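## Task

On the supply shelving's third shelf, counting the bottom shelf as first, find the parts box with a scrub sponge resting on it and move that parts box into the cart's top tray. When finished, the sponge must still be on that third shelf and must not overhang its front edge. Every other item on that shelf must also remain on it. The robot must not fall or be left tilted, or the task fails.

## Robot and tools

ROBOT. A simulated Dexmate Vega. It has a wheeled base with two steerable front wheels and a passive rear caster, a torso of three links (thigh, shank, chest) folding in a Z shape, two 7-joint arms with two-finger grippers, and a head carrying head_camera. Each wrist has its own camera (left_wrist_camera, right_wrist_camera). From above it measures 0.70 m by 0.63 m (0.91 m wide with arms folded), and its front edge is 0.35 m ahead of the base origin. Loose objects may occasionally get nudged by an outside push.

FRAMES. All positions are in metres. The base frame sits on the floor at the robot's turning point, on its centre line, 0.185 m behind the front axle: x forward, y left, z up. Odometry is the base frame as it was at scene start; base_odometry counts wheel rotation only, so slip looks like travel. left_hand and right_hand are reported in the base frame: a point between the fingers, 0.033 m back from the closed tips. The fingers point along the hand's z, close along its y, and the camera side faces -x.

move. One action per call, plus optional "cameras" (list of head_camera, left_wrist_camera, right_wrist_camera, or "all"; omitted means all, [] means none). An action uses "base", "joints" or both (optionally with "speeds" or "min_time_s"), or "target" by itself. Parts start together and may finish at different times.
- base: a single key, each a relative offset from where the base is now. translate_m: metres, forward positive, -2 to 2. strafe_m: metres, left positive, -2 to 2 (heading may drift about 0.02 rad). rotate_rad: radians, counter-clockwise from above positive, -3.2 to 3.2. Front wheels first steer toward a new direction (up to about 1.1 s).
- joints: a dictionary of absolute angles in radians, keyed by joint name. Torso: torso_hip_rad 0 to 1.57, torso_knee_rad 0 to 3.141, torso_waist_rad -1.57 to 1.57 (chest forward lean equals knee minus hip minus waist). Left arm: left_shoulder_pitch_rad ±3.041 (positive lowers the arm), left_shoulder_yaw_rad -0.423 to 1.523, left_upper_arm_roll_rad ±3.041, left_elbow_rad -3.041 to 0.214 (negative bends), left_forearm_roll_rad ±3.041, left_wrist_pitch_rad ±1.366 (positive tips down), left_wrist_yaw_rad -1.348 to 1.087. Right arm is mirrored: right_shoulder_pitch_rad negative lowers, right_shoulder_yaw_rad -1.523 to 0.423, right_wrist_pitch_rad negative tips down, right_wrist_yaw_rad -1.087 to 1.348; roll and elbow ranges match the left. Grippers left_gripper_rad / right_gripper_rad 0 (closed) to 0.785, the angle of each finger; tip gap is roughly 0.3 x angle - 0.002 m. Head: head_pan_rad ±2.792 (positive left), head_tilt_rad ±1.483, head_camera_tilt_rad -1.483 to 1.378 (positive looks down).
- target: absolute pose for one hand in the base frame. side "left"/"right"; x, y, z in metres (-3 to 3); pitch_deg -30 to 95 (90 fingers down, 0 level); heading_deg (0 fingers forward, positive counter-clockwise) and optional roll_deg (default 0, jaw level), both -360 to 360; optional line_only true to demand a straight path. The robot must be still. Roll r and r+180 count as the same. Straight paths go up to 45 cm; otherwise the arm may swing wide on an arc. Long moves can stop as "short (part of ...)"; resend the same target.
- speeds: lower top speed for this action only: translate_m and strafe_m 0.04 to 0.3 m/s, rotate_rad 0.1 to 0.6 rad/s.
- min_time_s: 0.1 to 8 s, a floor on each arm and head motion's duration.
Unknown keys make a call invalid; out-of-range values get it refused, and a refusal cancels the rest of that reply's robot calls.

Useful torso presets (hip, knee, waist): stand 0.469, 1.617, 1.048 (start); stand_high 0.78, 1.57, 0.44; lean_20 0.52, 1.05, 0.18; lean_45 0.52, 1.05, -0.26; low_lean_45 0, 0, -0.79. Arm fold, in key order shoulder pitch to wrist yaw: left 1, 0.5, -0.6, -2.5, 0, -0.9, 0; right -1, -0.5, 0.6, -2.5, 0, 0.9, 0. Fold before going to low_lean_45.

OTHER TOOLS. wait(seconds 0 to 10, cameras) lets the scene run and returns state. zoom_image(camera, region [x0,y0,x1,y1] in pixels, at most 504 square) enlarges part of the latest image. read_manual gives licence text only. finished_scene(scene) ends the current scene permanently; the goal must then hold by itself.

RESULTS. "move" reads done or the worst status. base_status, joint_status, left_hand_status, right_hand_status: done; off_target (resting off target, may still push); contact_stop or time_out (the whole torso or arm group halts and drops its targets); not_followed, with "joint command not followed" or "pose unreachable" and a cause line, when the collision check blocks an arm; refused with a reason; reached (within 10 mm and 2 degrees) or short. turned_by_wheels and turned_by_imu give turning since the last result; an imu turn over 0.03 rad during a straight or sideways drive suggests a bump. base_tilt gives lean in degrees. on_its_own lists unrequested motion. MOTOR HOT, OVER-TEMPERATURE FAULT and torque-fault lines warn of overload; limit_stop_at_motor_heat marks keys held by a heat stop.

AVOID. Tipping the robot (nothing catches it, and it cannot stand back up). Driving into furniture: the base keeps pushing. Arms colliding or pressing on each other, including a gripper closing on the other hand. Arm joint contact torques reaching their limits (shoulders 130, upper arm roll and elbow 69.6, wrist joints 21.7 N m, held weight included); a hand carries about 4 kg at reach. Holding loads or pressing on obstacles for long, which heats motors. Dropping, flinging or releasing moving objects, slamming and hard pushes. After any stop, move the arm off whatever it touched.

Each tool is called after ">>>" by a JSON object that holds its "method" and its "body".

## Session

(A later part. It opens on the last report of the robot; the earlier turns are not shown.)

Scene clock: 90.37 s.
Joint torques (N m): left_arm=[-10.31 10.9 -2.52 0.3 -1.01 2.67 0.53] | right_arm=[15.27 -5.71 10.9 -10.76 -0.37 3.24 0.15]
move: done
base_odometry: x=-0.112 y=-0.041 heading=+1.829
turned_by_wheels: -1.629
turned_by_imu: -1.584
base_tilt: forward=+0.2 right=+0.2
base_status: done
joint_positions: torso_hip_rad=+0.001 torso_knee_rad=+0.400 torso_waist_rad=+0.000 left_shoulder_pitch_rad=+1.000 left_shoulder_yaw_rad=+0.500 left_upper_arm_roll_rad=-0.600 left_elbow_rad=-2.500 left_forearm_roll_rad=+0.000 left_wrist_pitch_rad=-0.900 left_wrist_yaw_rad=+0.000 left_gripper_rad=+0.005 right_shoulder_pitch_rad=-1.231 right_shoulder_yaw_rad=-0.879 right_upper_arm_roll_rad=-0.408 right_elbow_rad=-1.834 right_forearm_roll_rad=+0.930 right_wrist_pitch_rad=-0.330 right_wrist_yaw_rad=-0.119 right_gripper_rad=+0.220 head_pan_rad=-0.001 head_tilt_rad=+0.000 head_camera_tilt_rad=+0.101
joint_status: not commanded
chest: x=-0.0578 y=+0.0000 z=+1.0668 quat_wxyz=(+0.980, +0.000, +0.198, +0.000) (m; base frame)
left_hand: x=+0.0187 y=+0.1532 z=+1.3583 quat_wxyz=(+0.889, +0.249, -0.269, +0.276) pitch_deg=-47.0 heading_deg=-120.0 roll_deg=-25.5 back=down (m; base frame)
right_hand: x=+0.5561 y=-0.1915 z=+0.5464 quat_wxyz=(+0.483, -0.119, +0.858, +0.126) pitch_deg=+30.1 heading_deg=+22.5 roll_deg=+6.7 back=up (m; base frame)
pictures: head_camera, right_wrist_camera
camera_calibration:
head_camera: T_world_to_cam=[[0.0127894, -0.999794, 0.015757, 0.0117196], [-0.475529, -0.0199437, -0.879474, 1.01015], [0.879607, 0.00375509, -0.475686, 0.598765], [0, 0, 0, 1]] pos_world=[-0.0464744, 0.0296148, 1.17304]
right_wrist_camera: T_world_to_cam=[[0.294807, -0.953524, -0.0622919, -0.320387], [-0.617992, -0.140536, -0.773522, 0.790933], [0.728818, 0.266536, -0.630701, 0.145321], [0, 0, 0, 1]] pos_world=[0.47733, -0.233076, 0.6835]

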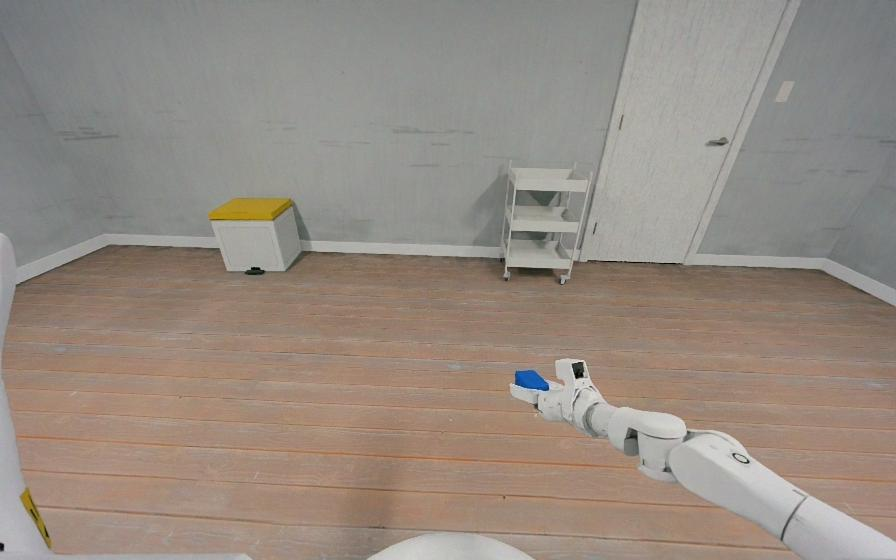

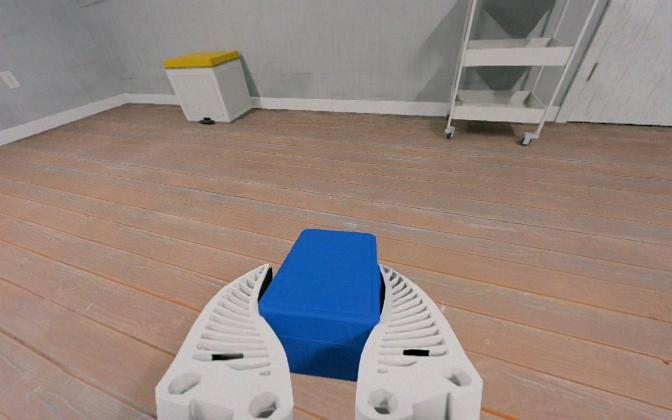

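>>> {"method": "move", "body": {"base": {"rotate_rad": -0.14}, "cameras": []}}

>>> {"method": "move", "body": {"target": {"side":"right","x":0.62,"y":-0.17,"z":0.85,"pitch_deg":22,"heading_deg":12}, "cameras": ["right_wrist_camera"]}}

>>> {"method": "move", "body": {"base": {"translate_m": 1.2}, "cameras": ["head_camera","right_wrist_camera"]}}

Scene clock: 92.57 s.
Joint torques (N m): left_arm=[-9.19 11.42 -2.45 -0.47 -0.95 2.81 0.38] | right_arm=[14.87 -7.54 9.53 -9.52 0.21 2.81 -0.06]
move: done
base_odometry: x=-0.112 y=-0.041 heading=+1.690
turned_by_wheels: -0.140
turned_by_imu: -0.135
base_tilt: forward=+0.2 right=+0.3
base_status: done
joint_positions: torso_hip_rad=+0.001 torso_knee_rad=+0.400 torso_waist_rad=+0.000 left_shoulder_pitch_rad=+1.000 left_shoulder_yaw_rad=+0.500 left_upper_arm_roll_rad=-0.600 left_elbow_rad=-2.500 left_forearm_roll_rad=+0.000 left_wrist_pitch_rad=-0.900 left_wrist_yaw_rad=+0.000 left_gripper_rad=+0.005 right_shoulder_pitch_rad=-1.231 right_shoulder_yaw_rad=-0.879 right_upper_arm_roll_rad=-0.408 right_elbow_rad=-1.834 right_forearm_roll_rad=+0.930 right_wrist_pitch_rad=-0.330 right_wrist_yaw_rad=-0.119 right_gripper_rad=+0.220 head_pan_rad=-0.001 head_tilt_rad=+0.000 head_camera_tilt_rad=+0.101
joint_status: not commanded
chest: x=-0.0578 y=+0.0000 z=+1.0668 quat_wxyz=(+0.980, +0.000, +0.198, +0.000) (m; base frame)
left_hand: x=+0.0187 y=+0.1532 z=+1.3583 quat_wxyz=(+0.889, +0.249, -0.269, +0.276) pitch_deg=-47.0 heading_deg=-120.0 roll_deg=-25.5 back=down (m; base frame)
right_hand: x=+0.5561 y=-0.1915 z=+0.5464 quat_wxyz=(+0.483, -0.119, +0.858, +0.126) pitch_deg=+30.1 heading_deg=+22.5 roll_deg=+6.7 back=up (m; base frame)
pictures: none
No camera images: "cameras" was empty.

Scene clock: 96.60 s.
Joint torques (N m): left_arm=[-10.03 11.31 -2.48 -0.21 -1 2.66 0.49] | right_arm=[19.79 -2.41 10.57 -8.9 -0.47 1.85 -0.23]
move: done
base_odometry: x=-0.112 y=-0.041 heading=+1.689
turned_by_wheels: +0.000
turned_by_imu: +0.001
base_tilt: forward=+0.2 right=+0.3
base_status: not commanded
joint_positions: torso_hip_rad=+0.001 torso_knee_rad=+0.400 torso_waist_rad=+0.000 left_shoulder_pitch_rad=+1.000 left_shoulder_yaw_rad=+0.500 left_upper_arm_roll_rad=-0.600 left_elbow_rad=-2.500 left_forearm_roll_rad=+0.000 left_wrist_pitch_rad=-0.900 left_wrist_yaw_rad=+0.000 left_gripper_rad=+0.005 right_shoulder_pitch_rad=-0.843 right_shoulder_yaw_rad=-0.827 right_upper_arm_roll_rad=-0.200 right_elbow_rad=-2.263 right_forearm_roll_rad=+1.417 right_wrist_pitch_rad=-0.888 right_wrist_yaw_rad=-0.759 right_gripper_rad=+0.220 head_pan_rad=-0.001 head_tilt_rad=+0.000 head_camera_tilt_rad=+0.101
joint_status: not commanded
chest: x=-0.0578 y=+0.0000 z=+1.0668 quat_wxyz=(+0.980, +0.000, +0.198, +0.000) (m; base frame)
left_hand: x=+0.0187 y=+0.1532 z=+1.3583 quat_wxyz=(+0.889, +0.249, -0.269, +0.276) pitch_deg=-47.0 heading_deg=-120.0 roll_deg=-25.5 back=down (m; base frame)
right_hand: x=+0.6197 y=-0.1701 z=+0.8468 quat_wxyz=(+0.555, -0.087, +0.825, +0.059) pitch_deg=+22.2 heading_deg=+12.1 roll_deg=+0.1 back=up (m; base frame)
right_hand_status: reached (straight line, planned for 2.5 s): 3 mm and 0.2 deg off.
pictures: right_wrist_camera
camera_calibration:
right_wrist_camera: T_world_to_cam=[[0.169122, -0.985075, 0.0320114, -0.307357], [-0.501688, -0.113998, -0.857504, 1.06912], [0.848356, 0.128963, -0.51348, 0.0860315], [0, 0, 0, 1]] pos_world=[0.515359, -0.191988, 0.970788]

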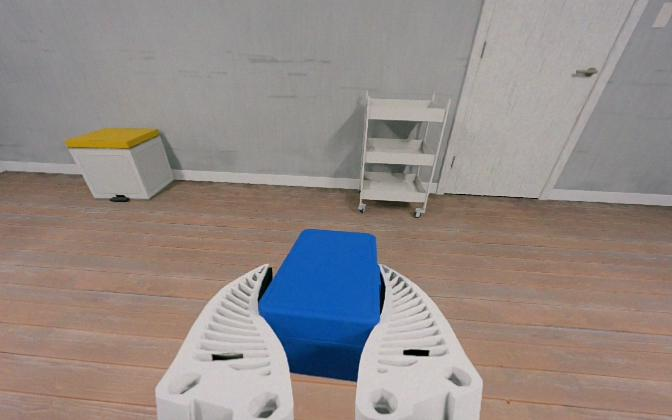

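Scene clock: 102.43 s.
Joint torques (N m): left_arm=[-8.67 9.99 -2.38 -1.36 -1.05 2.54 0.52] | right_arm=[20.62 -1.5 12.16 -8.89 -0.53 2.47 -0.18]
move: done
base_odometry: x=-0.251 y=+1.151 heading=+1.689
turned_by_wheels: -0.001
turned_by_imu: -0.006
base_tilt: forward=+0.2 right=+0.3
base_status: done
joint_positions: torso_hip_rad=+0.001 torso_knee_rad=+0.400 torso_waist_rad=+0.000 left_shoulder_pitch_rad=+1.000 left_shoulder_yaw_rad=+0.500 left_upper_arm_roll_rad=-0.600 left_elbow_rad=-2.500 left_forearm_roll_rad=+0.000 left_wrist_pitch_rad=-0.900 left_wrist_yaw_rad=+0.000 left_gripper_rad=+0.005 right_shoulder_pitch_rad=-0.838 right_shoulder_yaw_rad=-0.826 right_upper_arm_roll_rad=-0.200 right_elbow_rad=-2.265 right_forearm_roll_rad=+1.422 right_wrist_pitch_rad=-0.892 right_wrist_yaw_rad=-0.764 right_gripper_rad=+0.220 head_pan_rad=-0.001 head_tilt_rad=+0.000 head_camera_tilt_rad=+0.101
joint_status: not commanded
chest: x=-0.0577 y=+0.0000 z=+1.0668 quat_wxyz=(+0.980, +0.000, +0.198, +0.000) (m; base frame)
left_hand: x=+0.0189 y=+0.1532 z=+1.3583 quat_wxyz=(+0.889, +0.249, -0.269, +0.276) pitch_deg=-47.0 heading_deg=-120.0 roll_deg=-25.5 back=down (m; base frame)
right_hand: x=+0.6199 y=-0.1699 z=+0.8491 quat_wxyz=(+0.556, -0.087, +0.825, +0.058) pitch_deg=+22.1 heading_deg=+12.0 roll_deg=+0.0 back=up (m; base frame)
pictures: head_camera, right_wrist_camera
camera_calibration:
head_camera: T_world_to_cam=[[0.0127896, -0.999794, 0.0157572, 0.011718], [-0.475529, -0.019944, -0.879474, 1.01019], [0.879607, 0.00375509, -0.475686, 0.598677], [0, 0, 0, 1]] pos_world=[-0.0463744, 0.0296148, 1.17304]
right_wrist_camera: T_world_to_cam=[[0.168739, -0.985091, 0.0335055, -0.308291], [-0.500337, -0.114893, -0.858174, 1.07083], [0.849229, 0.128043, -0.512264, 0.0853012], [0, 0, 0, 1]] pos_world=[0.515357, -0.191586, 0.972987]

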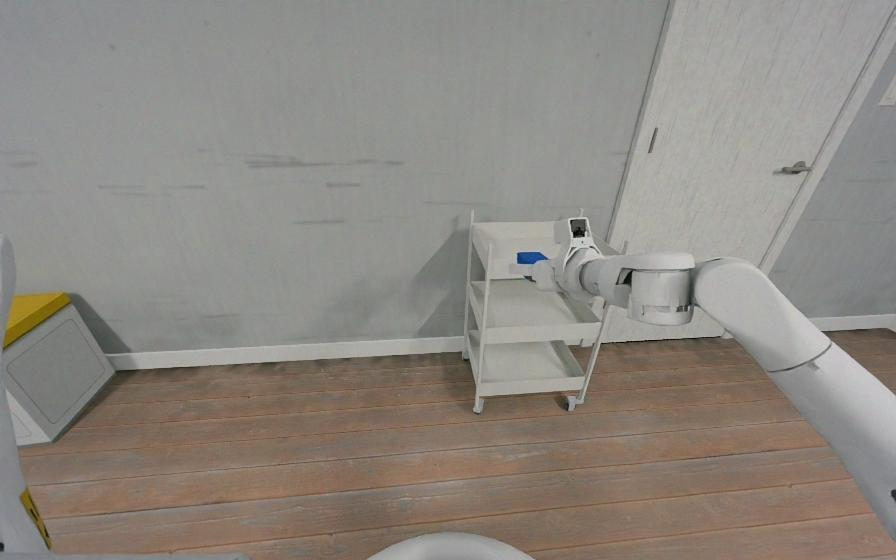

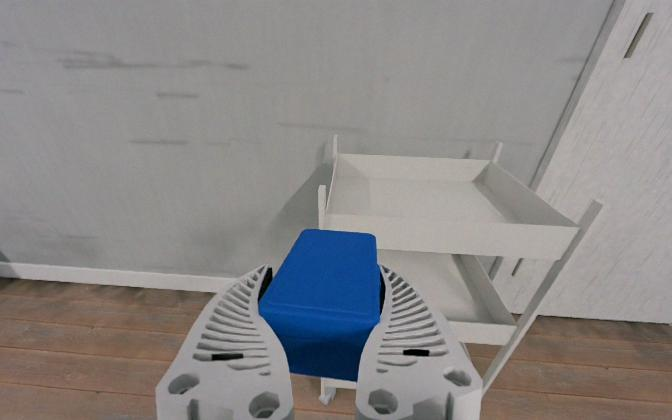

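>>> {"method": "move", "body": {"base": {"rotate_rad": 0.10}, "cameras": []}}

>>> {"method": "move", "body": {"base": {"strafe_m": -0.24}, "cameras": ["head_camera","right_wrist_camera"]}}

Scene clock: 104.67 s.
Joint torques (N m): left_arm=[-9.23 12.2 -2.16 -1.04 -1.07 3.3 0.5] | right_arm=[20.26 -1.81 10.11 -7.75 -0.82 2.43 -0.12]
move: done
base_odometry: x=-0.251 y=+1.151 heading=+1.788
turned_by_wheels: +0.100
turned_by_imu: +0.095
base_tilt: forward=+0.1 right=+0.4
base_status: done
joint_positions: torso_hip_rad=+0.001 torso_knee_rad=+0.400 torso_waist_rad=+0.000 left_shoulder_pitch_rad=+1.000 left_shoulder_yaw_rad=+0.500 left_upper_arm_roll_rad=-0.600 left_elbow_rad=-2.500 left_forearm_roll_rad=+0.000 left_wrist_pitch_rad=-0.900 left_wrist_yaw_rad=+0.000 left_gripper_rad=+0.005 right_shoulder_pitch_rad=-0.838 right_shoulder_yaw_rad=-0.826 right_upper_arm_roll_rad=-0.199 right_elbow_rad=-2.265 right_forearm_roll_rad=+1.422 right_wrist_pitch_rad=-0.892 right_wrist_yaw_rad=-0.764 right_gripper_rad=+0.220 head_pan_rad=-0.001 head_tilt_rad=+0.000 head_camera_tilt_rad=+0.101
joint_status: not commanded
chest: x=-0.0577 y=+0.0000 z=+1.0668 quat_wxyz=(+0.980, +0.000, +0.198, +0.000) (m; base frame)
left_hand: x=+0.0189 y=+0.1532 z=+1.3583 quat_wxyz=(+0.889, +0.249, -0.269, +0.276) pitch_deg=-47.0 heading_deg=-120.0 roll_deg=-25.5 back=down (m; base frame)
right_hand: x=+0.6199 y=-0.1699 z=+0.8492 quat_wxyz=(+0.556, -0.087, +0.825, +0.058) pitch_deg=+22.1 heading_deg=+12.0 roll_deg=+0.0 back=up (m; base frame)
pictures: none
No camera images: "cameras" was empty.

Scene clock: 107.50 s.
Joint torques (N m): left_arm=[-9.4 11.28 -2.25 -0.72 -1.17 2.65 0.43] | right_arm=[18.84 -1.63 10.57 -7.95 -0.68 2.27 0.04]
move: done
base_odometry: x=-0.017 y=+1.202 heading=+1.787
turned_by_wheels: -0.002
turned_by_imu: -0.004
base_tilt: forward=+0.2 right=+0.4
base_status: done
joint_positions: torso_hip_rad=+0.001 torso_knee_rad=+0.400 torso_waist_rad=+0.000 left_shoulder_pitch_rad=+1.000 left_shoulder_yaw_rad=+0.500 left_upper_arm_roll_rad=-0.600 left_elbow_rad=-2.500 left_forearm_roll_rad=+0.000 left_wrist_pitch_rad=-0.900 left_wrist_yaw_rad=+0.000 left_gripper_rad=+0.005 right_shoulder_pitch_rad=-0.838 right_shoulder_yaw_rad=-0.826 right_upper_arm_roll_rad=-0.199 right_elbow_rad=-2.265 right_forearm_roll_rad=+1.422 right_wrist_pitch_rad=-0.892 right_wrist_yaw_rad=-0.764 right_gripper_rad=+0.220 head_pan_rad=-0.001 head_tilt_rad=+0.000 head_camera_tilt_rad=+0.101
joint_status: not commanded
chest: x=-0.0577 y=+0.0000 z=+1.0668 quat_wxyz=(+0.980, +0.000, +0.198, +0.000) (m; base frame)
left_hand: x=+0.0189 y=+0.1532 z=+1.3583 quat_wxyz=(+0.889, +0.249, -0.269, +0.276) pitch_deg=-47.0 heading_deg=-120.0 roll_deg=-25.5 back=down (m; base frame)
right_hand: x=+0.6199 y=-0.1699 z=+0.8492 quat_wxyz=(+0.556, -0.087, +0.825, +0.058) pitch_deg=+22.1 heading_deg=+12.0 roll_deg=+0.0 back=up (m; base frame)
pictures: head_camera, right_wrist_camera
camera_calibration:
head_camera: T_world_to_cam=[[0.0127896, -0.999794, 0.0157572, 0.011718], [-0.475529, -0.019944, -0.879474, 1.01019], [0.879607, 0.00375509, -0.475686, 0.598677], [0, 0, 0, 1]] pos_world=[-0.0463744, 0.0296148, 1.17304]
right_wrist_camera: T_world_to_cam=[[0.168742, -0.98509, 0.0335189, -0.308289], [-0.500261, -0.114895, -0.858218, 1.07079], [0.849273, 0.12805, -0.51219, 0.0852924], [0, 0, 0, 1]] pos_world=[0.515257, -0.191586, 0.972987]

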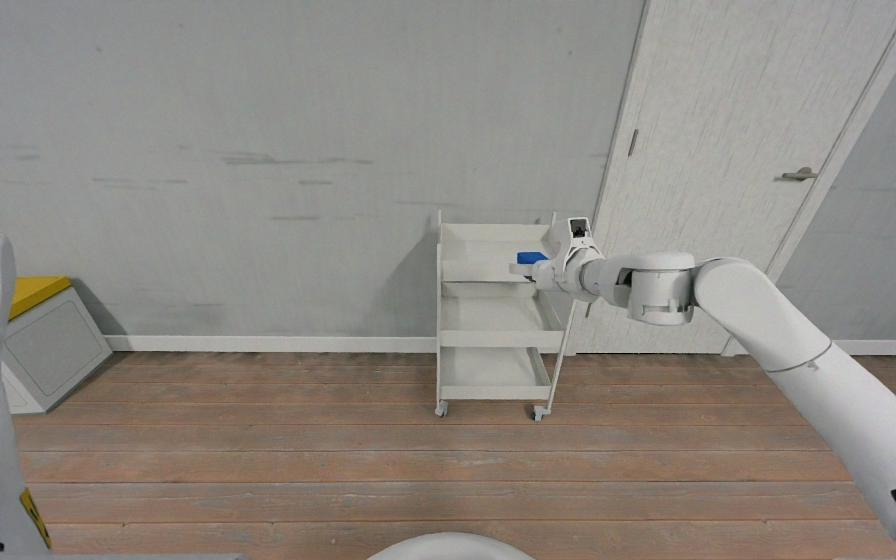

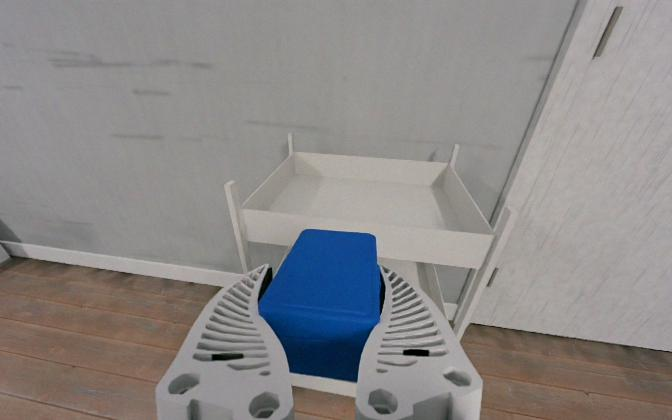

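>>> {"method": "move", "body": {"base": {"translate_m": 0.33}, "speeds": {"translate_m": 0.2}, "cameras": ["head_camera","right_wrist_camera"]}}

Scene clock: 111.53 s.
Joint torques (N m): left_arm=[-9.18 10.87 -2.55 0.54 -1.09 1.95 0.61] | right_arm=[19.59 -2.37 10.15 -7.85 -0.66 3.28 -0.15]
move: done
base_odometry: x=-0.087 y=+1.524 heading=+1.787
turned_by_wheels: +0.001
turned_by_imu: +0.001
base_tilt: forward=+0.2 right=+0.3
base_status: done
joint_positions: torso_hip_rad=+0.001 torso_knee_rad=+0.400 torso_waist_rad=+0.000 left_shoulder_pitch_rad=+1.000 left_shoulder_yaw_rad=+0.500 left_upper_arm_roll_rad=-0.600 left_elbow_rad=-2.500 left_forearm_roll_rad=+0.000 left_wrist_pitch_rad=-0.900 left_wrist_yaw_rad=+0.000 left_gripper_rad=+0.005 right_shoulder_pitch_rad=-0.838 right_shoulder_yaw_rad=-0.826 right_upper_arm_roll_rad=-0.199 right_elbow_rad=-2.265 right_forearm_roll_rad=+1.422 right_wrist_pitch_rad=-0.892 right_wrist_yaw_rad=-0.764 right_gripper_rad=+0.220 head_pan_rad=-0.001 head_tilt_rad=+0.000 head_camera_tilt_rad=+0.101
joint_status: not commanded
chest: x=-0.0577 y=+0.0000 z=+1.0668 quat_wxyz=(+0.980, +0.000, +0.198, +0.000) (m; base frame)
left_hand: x=+0.0189 y=+0.1532 z=+1.3583 quat_wxyz=(+0.889, +0.249, -0.269, +0.276) pitch_deg=-47.0 heading_deg=-120.0 roll_deg=-25.5 back=down (m; base frame)
right_hand: x=+0.6199 y=-0.1699 z=+0.8492 quat_wxyz=(+0.556, -0.087, +0.825, +0.058) pitch_deg=+22.1 heading_deg=+12.0 roll_deg=+0.0 back=up (m; base frame)
pictures: head_camera, right_wrist_camera
camera_calibration:
head_camera: T_world_to_cam=[[0.0127896, -0.999794, 0.0157572, 0.011718], [-0.475529, -0.019944, -0.879474, 1.01019], [0.879607, 0.00375509, -0.475686, 0.598677], [0, 0, 0, 1]] pos_world=[-0.0463744, 0.0296148, 1.17304]
right_wrist_camera: T_world_to_cam=[[0.168742, -0.98509, 0.0335189, -0.308306], [-0.500261, -0.114895, -0.858218, 1.07084], [0.849273, 0.12805, -0.51219, 0.0852075], [0, 0, 0, 1]] pos_world=[0.515357, -0.191586, 0.972987]

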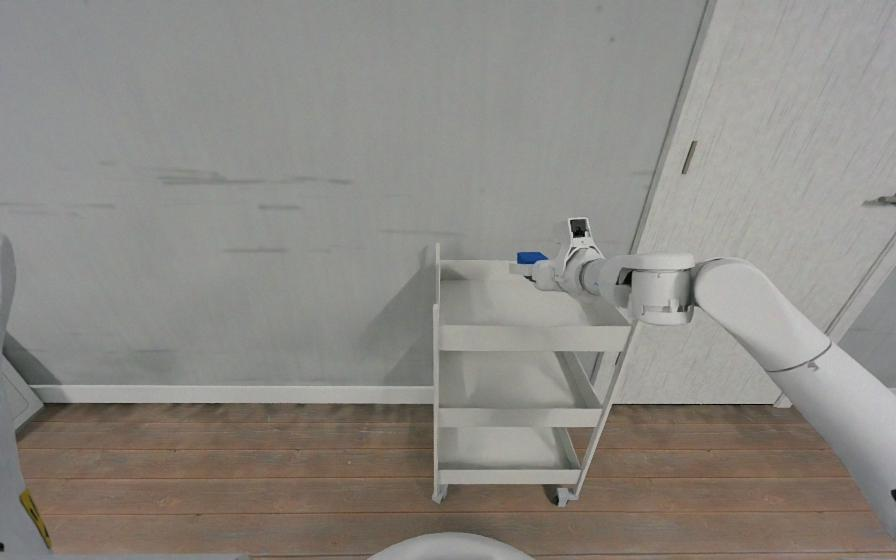

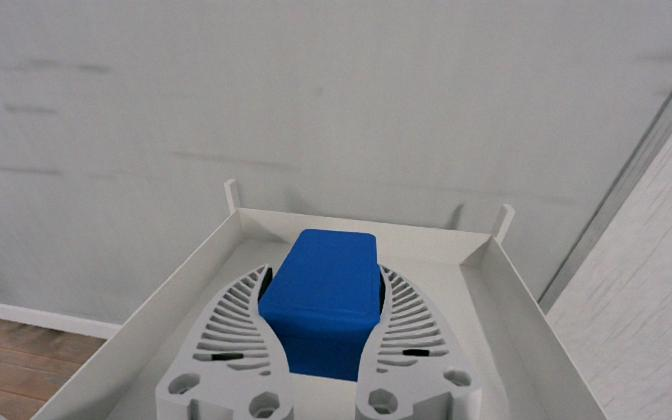

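Nearly identical geometry to before (front lip x≈.575).

>>> {"method": "move", "body": {"target": {"side":"right","x":0.79,"y":-0.155,"z":0.79,"pitch_deg":22,"heading_deg":12}, "cameras": []}}

>>> {"method": "move", "body": {"target": {"side":"right","x":0.79,"y":-0.155,"z":0.715,"pitch_deg":22,"heading_deg":12}, "cameras": ["right_wrist_camera"]}}

>>> {"method": "move", "body": {"target": {"side":"right","x":0.79,"y":-0.155,"z":0.705,"pitch_deg":22,"heading_deg":12}, "cameras": ["right_wrist_camera"]}}

>>> {"method": "move", "body": {"target": {"side":"right","x":0.79,"y":-0.155,"z":0.698,"pitch_deg":22,"heading_deg":12}, "cameras": ["right_wrist_camera"]}}

Scene clock: 116.20 s.
Joint torques (N m): left_arm=[-9.47 11.36 -2.4 -0.14 -1.03 2.17 0.54] | right_arm=[26.46 1.4 5.33 -5.34 -0.85 3.4 0.31]
move: done
base_odometry: x=-0.087 y=+1.524 heading=+1.787
turned_by_wheels: +0.000
turned_by_imu: +0.001
base_tilt: forward=+0.2 right=+0.2
base_status: not commanded
joint_positions: torso_hip_rad=+0.001 torso_knee_rad=+0.400 torso_waist_rad=+0.000 left_shoulder_pitch_rad=+1.000 left_shoulder_yaw_rad=+0.500 left_upper_arm_roll_rad=-0.600 left_elbow_rad=-2.500 left_forearm_roll_rad=+0.000 left_wrist_pitch_rad=-0.900 left_wrist_yaw_rad=+0.000 left_gripper_rad=+0.005 right_shoulder_pitch_rad=-0.432 right_shoulder_yaw_rad=-0.585 right_upper_arm_roll_rad=-0.604 right_elbow_rad=-1.530 right_forearm_roll_rad=+0.986 right_wrist_pitch_rad=-0.669 right_wrist_yaw_rad=-0.347 right_gripper_rad=+0.220 head_pan_rad=-0.001 head_tilt_rad=+0.000 head_camera_tilt_rad=+0.101
joint_status: not commanded
chest: x=-0.0577 y=+0.0000 z=+1.0668 quat_wxyz=(+0.980, +0.000, +0.198, +0.000) (m; base frame)
left_hand: x=+0.0189 y=+0.1532 z=+1.3583 quat_wxyz=(+0.889, +0.249, -0.269, +0.276) pitch_deg=-47.0 heading_deg=-120.0 roll_deg=-25.5 back=down (m; base frame)
right_hand: x=+0.7888 y=-0.1553 z=+0.7898 quat_wxyz=(+0.556, -0.086, +0.825, +0.059) pitch_deg=+22.1 heading_deg=+12.0 roll_deg=+0.0 back=up (m; base frame)
right_hand_status: reached (straight line, planned for 2.6 s): 1 mm and 0.1 deg off.
pictures: none
No camera images: "cameras" was empty.

Scene clock: 118.50 s.
Joint torques (N m): left_arm=[-9.51 10.41 -2.62 -1.18 -1.06 2.08 0.5] | right_arm=[17.12 -1.08 5.13 -7.25 -0.58 3.39 0.04]
move: done
base_odometry: x=-0.087 y=+1.524 heading=+1.787
turned_by_wheels: +0.000
turned_by_imu: +0.001
base_tilt: forward=+0.2 right=+0.3
base_status: not commanded
joint_positions: torso_hip_rad=+0.001 torso_knee_rad=+0.400 torso_waist_rad=+0.000 left_shoulder_pitch_rad=+1.000 left_shoulder_yaw_rad=+0.500 left_upper_arm_roll_rad=-0.600 left_elbow_rad=-2.500 left_forearm_roll_rad=+0.000 left_wrist_pitch_rad=-0.900 left_wrist_yaw_rad=+0.000 left_gripper_rad=+0.005 right_shoulder_pitch_rad=-0.496 right_shoulder_yaw_rad=-0.549 right_upper_arm_roll_rad=-0.669 right_elbow_rad=-1.394 right_forearm_roll_rad=+0.893 right_wrist_pitch_rad=-0.490 right_wrist_yaw_rad=-0.269 right_gripper_rad=+0.220 head_pan_rad=-0.001 head_tilt_rad=+0.000 head_camera_tilt_rad=+0.101
joint_status: not commanded
chest: x=-0.0577 y=+0.0000 z=+1.0668 quat_wxyz=(+0.980, +0.000, +0.198, +0.000) (m; base frame)
left_hand: x=+0.0189 y=+0.1532 z=+1.3583 quat_wxyz=(+0.889, +0.249, -0.269, +0.276) pitch_deg=-47.0 heading_deg=-120.0 roll_deg=-25.5 back=down (m; base frame)
right_hand: x=+0.7901 y=-0.1552 z=+0.7170 quat_wxyz=(+0.556, -0.086, +0.825, +0.058) pitch_deg=+22.0 heading_deg=+12.0 roll_deg=+0.0 back=up (m; base frame)
right_hand_status: reached (straight line, planned for 0.9 s): 2 mm and 0.0 deg off.
pictures: right_wrist_camera
camera_calibration:
right_wrist_camera: T_world_to_cam=[[0.168056, -0.985221, 0.0331138, -0.317308], [-0.499686, -0.114095, -0.85866, 1.04428], [0.849748, 0.127756, -0.511475, -0.129825], [0, 0, 0, 1]] pos_world=[0.685456, -0.176886, 0.840785]

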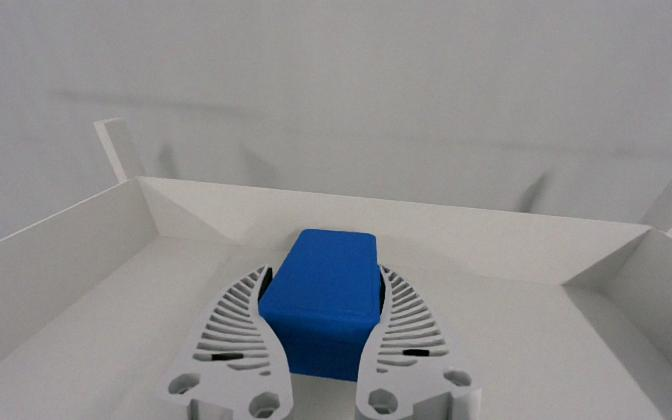

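Scene clock: 119.60 s.
Joint torques (N m): left_arm=[-9.62 10.67 -2.44 -0.37 -1.07 2.87 0.59] | right_arm=[16.34 -1.34 4.87 -6.25 -0.48 4.01 0.28]
move: done
base_odometry: x=-0.087 y=+1.524 heading=+1.787
turned_by_wheels: +0.000
turned_by_imu: +0.000
base_tilt: forward=+0.1 right=+0.3
base_status: not commanded
joint_positions: torso_hip_rad=+0.001 torso_knee_rad=+0.400 torso_waist_rad=+0.000 left_shoulder_pitch_rad=+1.000 left_shoulder_yaw_rad=+0.500 left_upper_arm_roll_rad=-0.600 left_elbow_rad=-2.500 left_forearm_roll_rad=+0.000 left_wrist_pitch_rad=-0.900 left_wrist_yaw_rad=+0.000 left_gripper_rad=+0.005 right_shoulder_pitch_rad=-0.503 right_shoulder_yaw_rad=-0.541 right_upper_arm_roll_rad=-0.678 right_elbow_rad=-1.370 right_forearm_roll_rad=+0.881 right_wrist_pitch_rad=-0.464 right_wrist_yaw_rad=-0.257 right_gripper_rad=+0.220 head_pan_rad=-0.001 head_tilt_rad=+0.000 head_camera_tilt_rad=+0.101
joint_status: not commanded
chest: x=-0.0577 y=+0.0000 z=+1.0668 quat_wxyz=(+0.980, +0.000, +0.198, +0.000) (m; base frame)
left_hand: x=+0.0189 y=+0.1532 z=+1.3583 quat_wxyz=(+0.889, +0.249, -0.269, +0.276) pitch_deg=-47.0 heading_deg=-120.0 roll_deg=-25.5 back=down (m; base frame)
right_hand: x=+0.7900 y=-0.1552 z=+0.7069 quat_wxyz=(+0.556, -0.087, +0.825, +0.058) pitch_deg=+22.0 heading_deg=+12.0 roll_deg=+0.0 back=up (m; base frame)
right_hand_status: reached (straight line, planned for 0.4 s): 2 mm and 0.0 deg off.
pictures: right_wrist_camera
camera_calibration:
right_wrist_camera: T_world_to_cam=[[0.168205, -0.985187, 0.0333861, -0.317279], [-0.49956, -0.114391, -0.858693, 1.03545], [0.849792, 0.127758, -0.511401, -0.134998], [0, 0, 0, 1]] pos_world=[0.685356, -0.176886, 0.830685]

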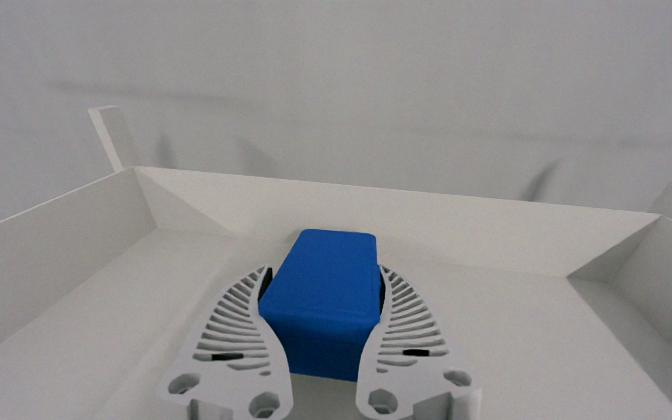

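Scene clock: 120.53 s.
Joint torques (N m): left_arm=[-9.09 10.69 -2.51 -0.42 -1.06 2.19 0.56] | right_arm=[15.77 -0.83 4.37 -5.62 -0.29 4.13 0.29]
move: done
base_odometry: x=-0.087 y=+1.524 heading=+1.787
turned_by_wheels: +0.000
turned_by_imu: +0.000
base_tilt: forward=+0.1 right=+0.3
base_status: not commanded
joint_positions: torso_hip_rad=+0.001 torso_knee_rad=+0.400 torso_waist_rad=+0.000 left_shoulder_pitch_rad=+1.000 left_shoulder_yaw_rad=+0.500 left_upper_arm_roll_rad=-0.600 left_elbow_rad=-2.500 left_forearm_roll_rad=+0.000 left_wrist_pitch_rad=-0.900 left_wrist_yaw_rad=+0.000 left_gripper_rad=+0.005 right_shoulder_pitch_rad=-0.507 right_shoulder_yaw_rad=-0.535 right_upper_arm_roll_rad=-0.685 right_elbow_rad=-1.352 right_forearm_roll_rad=+0.872 right_wrist_pitch_rad=-0.445 right_wrist_yaw_rad=-0.249 right_gripper_rad=+0.220 head_pan_rad=-0.001 head_tilt_rad=+0.000 head_camera_tilt_rad=+0.101
joint_status: not commanded
chest: x=-0.0577 y=+0.0000 z=+1.0668 quat_wxyz=(+0.980, +0.000, +0.198, +0.000) (m; base frame)
left_hand: x=+0.0189 y=+0.1532 z=+1.3583 quat_wxyz=(+0.889, +0.249, -0.269, +0.276) pitch_deg=-47.0 heading_deg=-120.0 roll_deg=-25.5 back=down (m; base frame)
right_hand: x=+0.7900 y=-0.1552 z=+0.6999 quat_wxyz=(+0.556, -0.087, +0.825, +0.058) pitch_deg=+22.0 heading_deg=+12.0 roll_deg=+0.0 back=up (m; base frame)
right_hand_status: reached (straight line, planned for 0.3 s): 2 mm and 0.0 deg off.
pictures: right_wrist_camera
camera_calibration:
right_wrist_camera: T_world_to_cam=[[0.168205, -0.985187, 0.0333861, -0.317029], [-0.49956, -0.114391, -0.858693, 1.02939], [0.849792, 0.127758, -0.511401, -0.138493], [0, 0, 0, 1]] pos_world=[0.685256, -0.176886, 0.823685]

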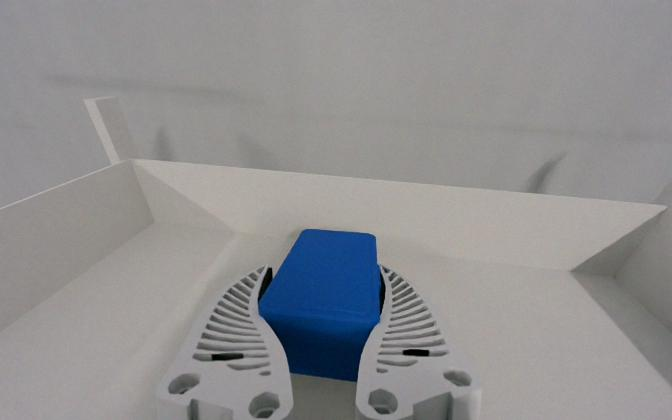

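>>> {"method": "move", "body": {"target": {"side":"right","x":0.79,"y":-0.155,"z":0.692,"pitch_deg":24,"heading_deg":12}, "cameras": ["right_wrist_camera"]}}

>>> {"method": "move", "body": {"target": {"side":"right","x":0.79,"y":-0.155,"z":0.686,"pitch_deg":24,"heading_deg":12}, "cameras": ["right_wrist_camera","head_camera"]}}

Scene clock: 122.03 s.
Joint torques (N m): left_arm=[-8.75 10.76 -2.43 -1.05 -1.1 1.87 0.56] | right_arm=[24.26 0.51 3.72 -3.34 0.01 2.76 0.22]
move: done
base_odometry: x=-0.087 y=+1.524 heading=+1.787
turned_by_wheels: +0.000
turned_by_imu: +0.000
base_tilt: forward=+0.2 right=+0.3
base_status: not commanded
joint_positions: torso_hip_rad=+0.001 torso_knee_rad=+0.400 torso_waist_rad=+0.000 left_shoulder_pitch_rad=+1.000 left_shoulder_yaw_rad=+0.500 left_upper_arm_roll_rad=-0.600 left_elbow_rad=-2.500 left_forearm_roll_rad=+0.000 left_wrist_pitch_rad=-0.900 left_wrist_yaw_rad=+0.000 left_gripper_rad=+0.005 right_shoulder_pitch_rad=-0.489 right_shoulder_yaw_rad=-0.527 right_upper_arm_roll_rad=-0.689 right_elbow_rad=-1.334 right_forearm_roll_rad=+0.881 right_wrist_pitch_rad=-0.478 right_wrist_yaw_rad=-0.248 right_gripper_rad=+0.220 head_pan_rad=-0.001 head_tilt_rad=+0.000 head_camera_tilt_rad=+0.101
joint_status: not commanded
chest: x=-0.0577 y=+0.0000 z=+1.0668 quat_wxyz=(+0.980, +0.000, +0.198, +0.000) (m; base frame)
left_hand: x=+0.0189 y=+0.1532 z=+1.3583 quat_wxyz=(+0.889, +0.249, -0.269, +0.276) pitch_deg=-47.0 heading_deg=-120.0 roll_deg=-25.5 back=down (m; base frame)
right_hand: x=+0.7900 y=-0.1552 z=+0.6929 quat_wxyz=(+0.544, -0.087, +0.833, +0.057) pitch_deg=+23.7 heading_deg=+12.0 roll_deg=+0.0 back=up (m; base frame)
right_hand_status: reached (straight line, planned for 0.4 s): 1 mm and 0.3 deg off.
pictures: right_wrist_camera
camera_calibration:
right_wrist_camera: T_world_to_cam=[[0.169227, -0.984972, 0.034532, -0.318319], [-0.524274, -0.119633, -0.843104, 1.03121], [0.834565, 0.124572, -0.536641, -0.113086], [0, 0, 0, 1]] pos_world=[0.688882, -0.17608, 0.819723]

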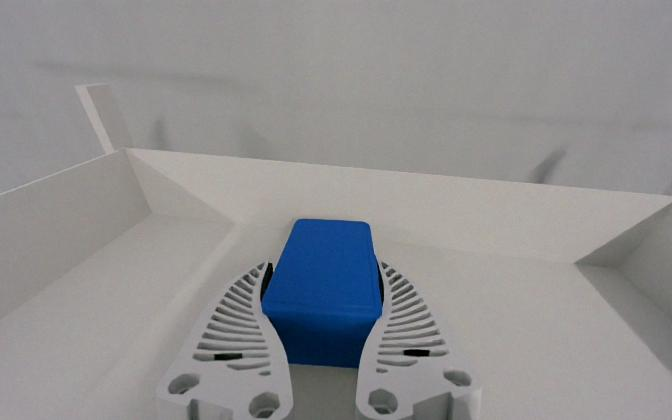

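Scene clock: 122.83 s.
Joint torques (N m): left_arm=[-10.07 10.91 -2.38 -0.88 -1.09 2.4 0.53] | right_arm=[11.12 -0.83 2.61 -3.31 -0.18 1.87 0.14]
move: done
base_odometry: x=-0.087 y=+1.524 heading=+1.787
turned_by_wheels: +0.000
turned_by_imu: +0.000
base_tilt: forward=+0.2 right=+0.3
base_status: not commanded
joint_positions: torso_hip_rad=+0.001 torso_knee_rad=+0.400 torso_waist_rad=+0.000 left_shoulder_pitch_rad=+1.000 left_shoulder_yaw_rad=+0.500 left_upper_arm_roll_rad=-0.600 left_elbow_rad=-2.500 left_forearm_roll_rad=+0.000 left_wrist_pitch_rad=-0.900 left_wrist_yaw_rad=+0.000 left_gripper_rad=+0.005 right_shoulder_pitch_rad=-0.489 right_shoulder_yaw_rad=-0.523 right_upper_arm_roll_rad=-0.693 right_elbow_rad=-1.321 right_forearm_roll_rad=+0.877 right_wrist_pitch_rad=-0.471 right_wrist_yaw_rad=-0.244 right_gripper_rad=+0.220 head_pan_rad=-0.001 head_tilt_rad=+0.000 head_camera_tilt_rad=+0.101
joint_status: not commanded
chest: x=-0.0577 y=+0.0000 z=+1.0668 quat_wxyz=(+0.980, +0.000, +0.198, +0.000) (m; base frame)
left_hand: x=+0.0188 y=+0.1532 z=+1.3583 quat_wxyz=(+0.889, +0.249, -0.269, +0.276) pitch_deg=-47.0 heading_deg=-120.0 roll_deg=-25.5 back=down (m; base frame)
right_hand: x=+0.7901 y=-0.1551 z=+0.6886 quat_wxyz=(+0.543, -0.088, +0.834, +0.057) pitch_deg=+23.9 heading_deg=+12.0 roll_deg=+0.0 back=up (m; base frame)
right_hand_status: reached (straight line, planned for 0.3 s): 3 mm and 0.1 deg off.
pictures: head_camera, right_wrist_camera
camera_calibration:
head_camera: T_world_to_cam=[[0.0127894, -0.999794, 0.015757, 0.0117196], [-0.475529, -0.0199437, -0.879474, 1.01015], [0.879607, 0.00375509, -0.475686, 0.598765], [0, 0, 0, 1]] pos_world=[-0.0464744, 0.0296148, 1.17304]
right_wrist_camera: T_world_to_cam=[[0.169388, -0.984936, 0.0347641, -0.31846], [-0.526415, -0.12024, -0.841683, 1.02833], [0.833184, 0.12427, -0.538852, -0.112959], [0, 0, 0, 1]] pos_world=[0.689385, -0.17598, 0.815726]

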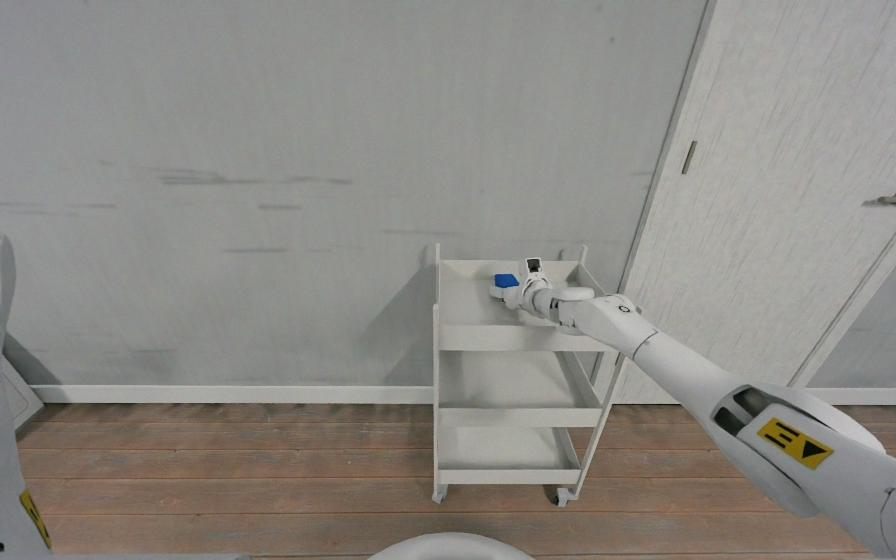

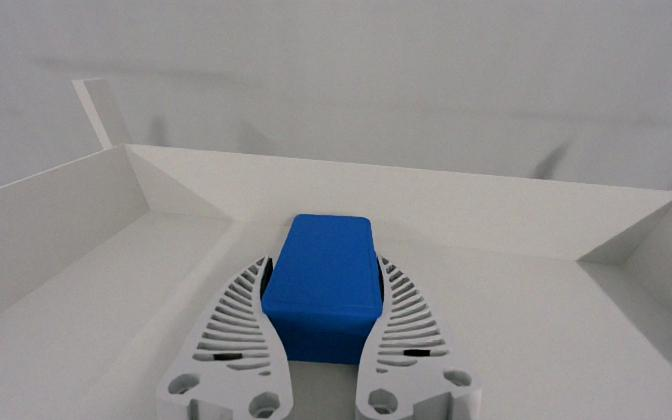

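Contact; the box has nosed down. Release.

>>> {"method": "move", "body": {"joints": {"right_gripper_rad": 0.34}, "cameras": []}}

>>> {"method": "move", "body": {"joints": {"right_gripper_rad": 0.65}, "cameras": ["right_wrist_camera"]}}

>>> {"method": "move", "body": {"target": {"side":"right","x":0.77,"y":-0.158,"z":0.84,"pitch_deg":24,"heading_deg":12}, "cameras": ["right_wrist_camera","head_camera"]}}

Scene clock: 123.80 s.
Joint torques (N m): left_arm=[-8.77 11.68 -2.64 -1.54 -0.98 2.28 0.41] | right_arm=[12.13 -0.97 3 -3.32 -0.47 1.62 0.39]
move: done
base_odometry: x=-0.087 y=+1.524 heading=+1.787
turned_by_wheels: +0.000
turned_by_imu: +0.000
base_tilt: forward=+0.2 right=+0.3
base_status: not commanded
joint_positions: torso_hip_rad=+0.001 torso_knee_rad=+0.400 torso_waist_rad=+0.000 left_shoulder_pitch_rad=+1.000 left_shoulder_yaw_rad=+0.500 left_upper_arm_roll_rad=-0.600 left_elbow_rad=-2.500 left_forearm_roll_rad=+0.000 left_wrist_pitch_rad=-0.900 left_wrist_yaw_rad=+0.000 left_gripper_rad=+0.005 right_shoulder_pitch_rad=-0.489 right_shoulder_yaw_rad=-0.521 right_upper_arm_roll_rad=-0.694 right_elbow_rad=-1.316 right_forearm_roll_rad=+0.875 right_wrist_pitch_rad=-0.468 right_wrist_yaw_rad=-0.242 right_gripper_rad=+0.340 head_pan_rad=-0.001 head_tilt_rad=+0.000 head_camera_tilt_rad=+0.101
joint_status: all done
chest: x=-0.0578 y=+0.0000 z=+1.0668 quat_wxyz=(+0.980, +0.000, +0.198, +0.000) (m; base frame)
left_hand: x=+0.0188 y=+0.1532 z=+1.3583 quat_wxyz=(+0.889, +0.249, -0.269, +0.276) pitch_deg=-47.0 heading_deg=-120.0 roll_deg=-25.5 back=down (m; base frame)
right_hand: x=+0.7901 y=-0.1551 z=+0.6870 quat_wxyz=(+0.542, -0.088, +0.834, +0.057) pitch_deg=+23.9 heading_deg=+12.0 roll_deg=+0.0 back=up (m; base frame)
pictures: none
No camera images: "cameras" was empty.

Scene clock: 124.63 s.
Joint torques (N m): left_arm=[-8.63 10.49 -2.61 -0.26 -1.12 2.29 0.59] | right_arm=[15.05 -0.8 3.81 -4.01 -0.38 2.31 0.21]
move: done
base_odometry: x=-0.087 y=+1.524 heading=+1.787
turned_by_wheels: +0.000
turned_by_imu: +0.000
base_tilt: forward=+0.2 right=+0.3
base_status: not commanded
joint_positions: torso_hip_rad=+0.001 torso_knee_rad=+0.400 torso_waist_rad=+0.000 left_shoulder_pitch_rad=+1.000 left_shoulder_yaw_rad=+0.500 left_upper_arm_roll_rad=-0.600 left_elbow_rad=-2.500 left_forearm_roll_rad=+0.000 left_wrist_pitch_rad=-0.900 left_wrist_yaw_rad=+0.000 left_gripper_rad=+0.005 right_shoulder_pitch_rad=-0.489 right_shoulder_yaw_rad=-0.521 right_upper_arm_roll_rad=-0.695 right_elbow_rad=-1.316 right_forearm_roll_rad=+0.875 right_wrist_pitch_rad=-0.468 right_wrist_yaw_rad=-0.242 right_gripper_rad=+0.650 head_pan_rad=-0.001 head_tilt_rad=+0.000 head_camera_tilt_rad=+0.101
joint_status: all done
chest: x=-0.0578 y=+0.0000 z=+1.0668 quat_wxyz=(+0.980, +0.000, +0.198, +0.000) (m; base frame)
left_hand: x=+0.0188 y=+0.1532 z=+1.3583 quat_wxyz=(+0.889, +0.249, -0.269, +0.276) pitch_deg=-47.0 heading_deg=-120.0 roll_deg=-25.5 back=down (m; base frame)
right_hand: x=+0.7900 y=-0.1551 z=+0.6864 quat_wxyz=(+0.542, -0.088, +0.834, +0.057) pitch_deg=+24.0 heading_deg=+12.0 roll_deg=+0.0 back=up (m; base frame)
pictures: right_wrist_camera
camera_calibration:
right_wrist_camera: T_world_to_cam=[[0.169574, -0.9849, 0.0348676, -0.318516], [-0.527839, -0.120644, -0.840732, 1.02685], [0.832244, 0.124162, -0.540327, -0.112304], [0, 0, 0, 1]] pos_world=[0.689486, -0.17588, 0.813729]

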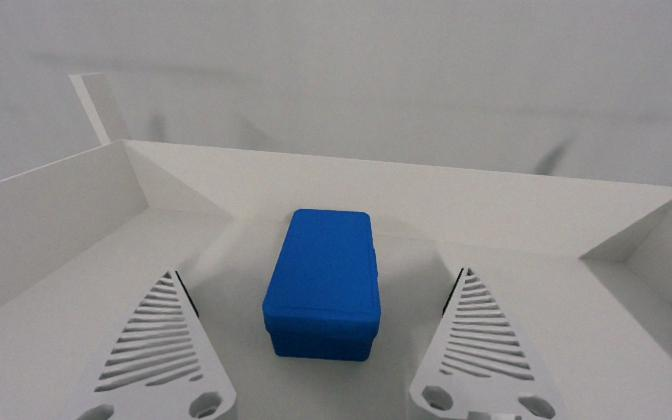

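Scene clock: 127.77 s.
Joint torques (N m): left_arm=[-10.12 9.92 -2.52 -0.1 -1.05 2.66 0.41] | right_arm=[28.26 -4.29 10.65 -10.91 -0.29 3.16 -0.65]
move: done
base_odometry: x=-0.087 y=+1.524 heading=+1.787
turned_by_wheels: +0.000
turned_by_imu: +0.001
base_tilt: forward=+0.2 right=+0.4
base_status: not commanded
joint_positions: torso_hip_rad=+0.001 torso_knee_rad=+0.400 torso_waist_rad=+0.000 left_shoulder_pitch_rad=+1.000 left_shoulder_yaw_rad=+0.500 left_upper_arm_roll_rad=-0.600 left_elbow_rad=-2.500 left_forearm_roll_rad=+0.000 left_wrist_pitch_rad=-0.900 left_wrist_yaw_rad=+0.000 left_gripper_rad=+0.005 right_shoulder_pitch_rad=-0.391 right_shoulder_yaw_rad=-0.606 right_upper_arm_roll_rad=-0.524 right_elbow_rad=-1.645 right_forearm_roll_rad=+1.105 right_wrist_pitch_rad=-0.857 right_wrist_yaw_rad=-0.447 right_gripper_rad=+0.650 head_pan_rad=-0.001 head_tilt_rad=+0.000 head_camera_tilt_rad=+0.101
joint_status: not commanded
chest: x=-0.0578 y=+0.0000 z=+1.0668 quat_wxyz=(+0.980, +0.000, +0.198, +0.000) (m; base frame)
left_hand: x=+0.0188 y=+0.1532 z=+1.3583 quat_wxyz=(+0.889, +0.249, -0.269, +0.276) pitch_deg=-47.0 heading_deg=-120.0 roll_deg=-25.5 back=down (m; base frame)
right_hand: x=+0.7703 y=-0.1579 z=+0.8369 quat_wxyz=(+0.541, -0.087, +0.835, +0.057) pitch_deg=+24.1 heading_deg=+12.0 roll_deg=+0.0 back=up (m; base frame)
right_hand_status: reached (straight line, planned for 1.6 s): 3 mm and 0.1 deg off.
pictures: head_camera, right_wrist_camera
camera_calibration:
head_camera: T_world_to_cam=[[0.0127881, -0.999794, 0.0157592, 0.0117168], [-0.475452, -0.0199447, -0.879516, 1.0102], [0.879649, 0.00375455, -0.475609, 0.598676], [0, 0, 0, 1]] pos_world=[-0.046474, 0.0296148, 1.17304]
right_wrist_camera: T_world_to_cam=[[0.169422, -0.984951, 0.0341834, -0.322486], [-0.529579, -0.120235, -0.839696, 1.14321], [0.831169, 0.12416, -0.54198, -0.0120699], [0, 0, 0, 1]] pos_world=[0.670088, -0.17868, 0.964431]

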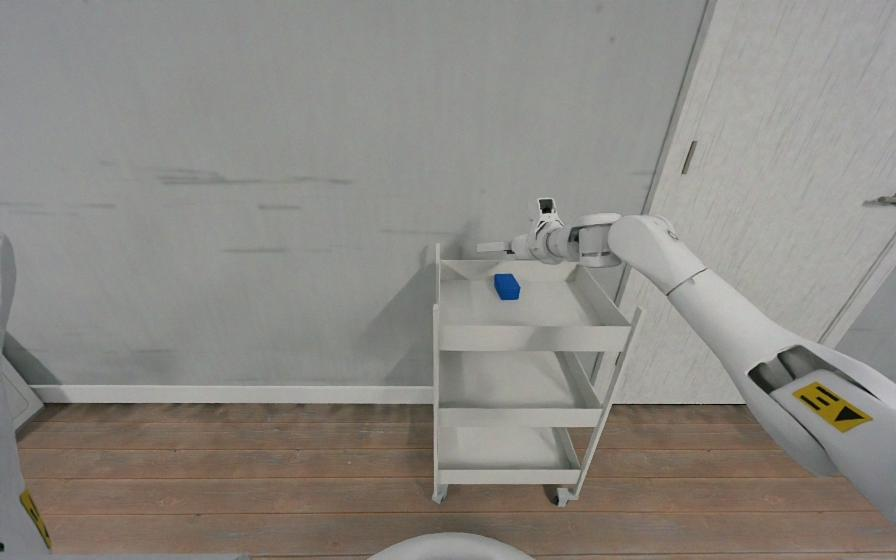

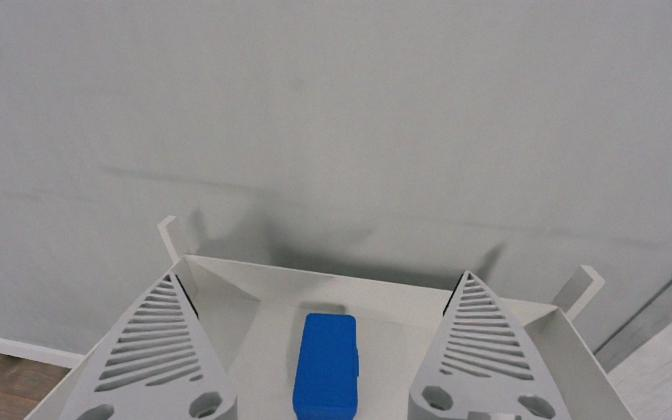

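>>> {"method": "finished_scene", "body": {"scene": 3}}

The scene is finished: the task was done.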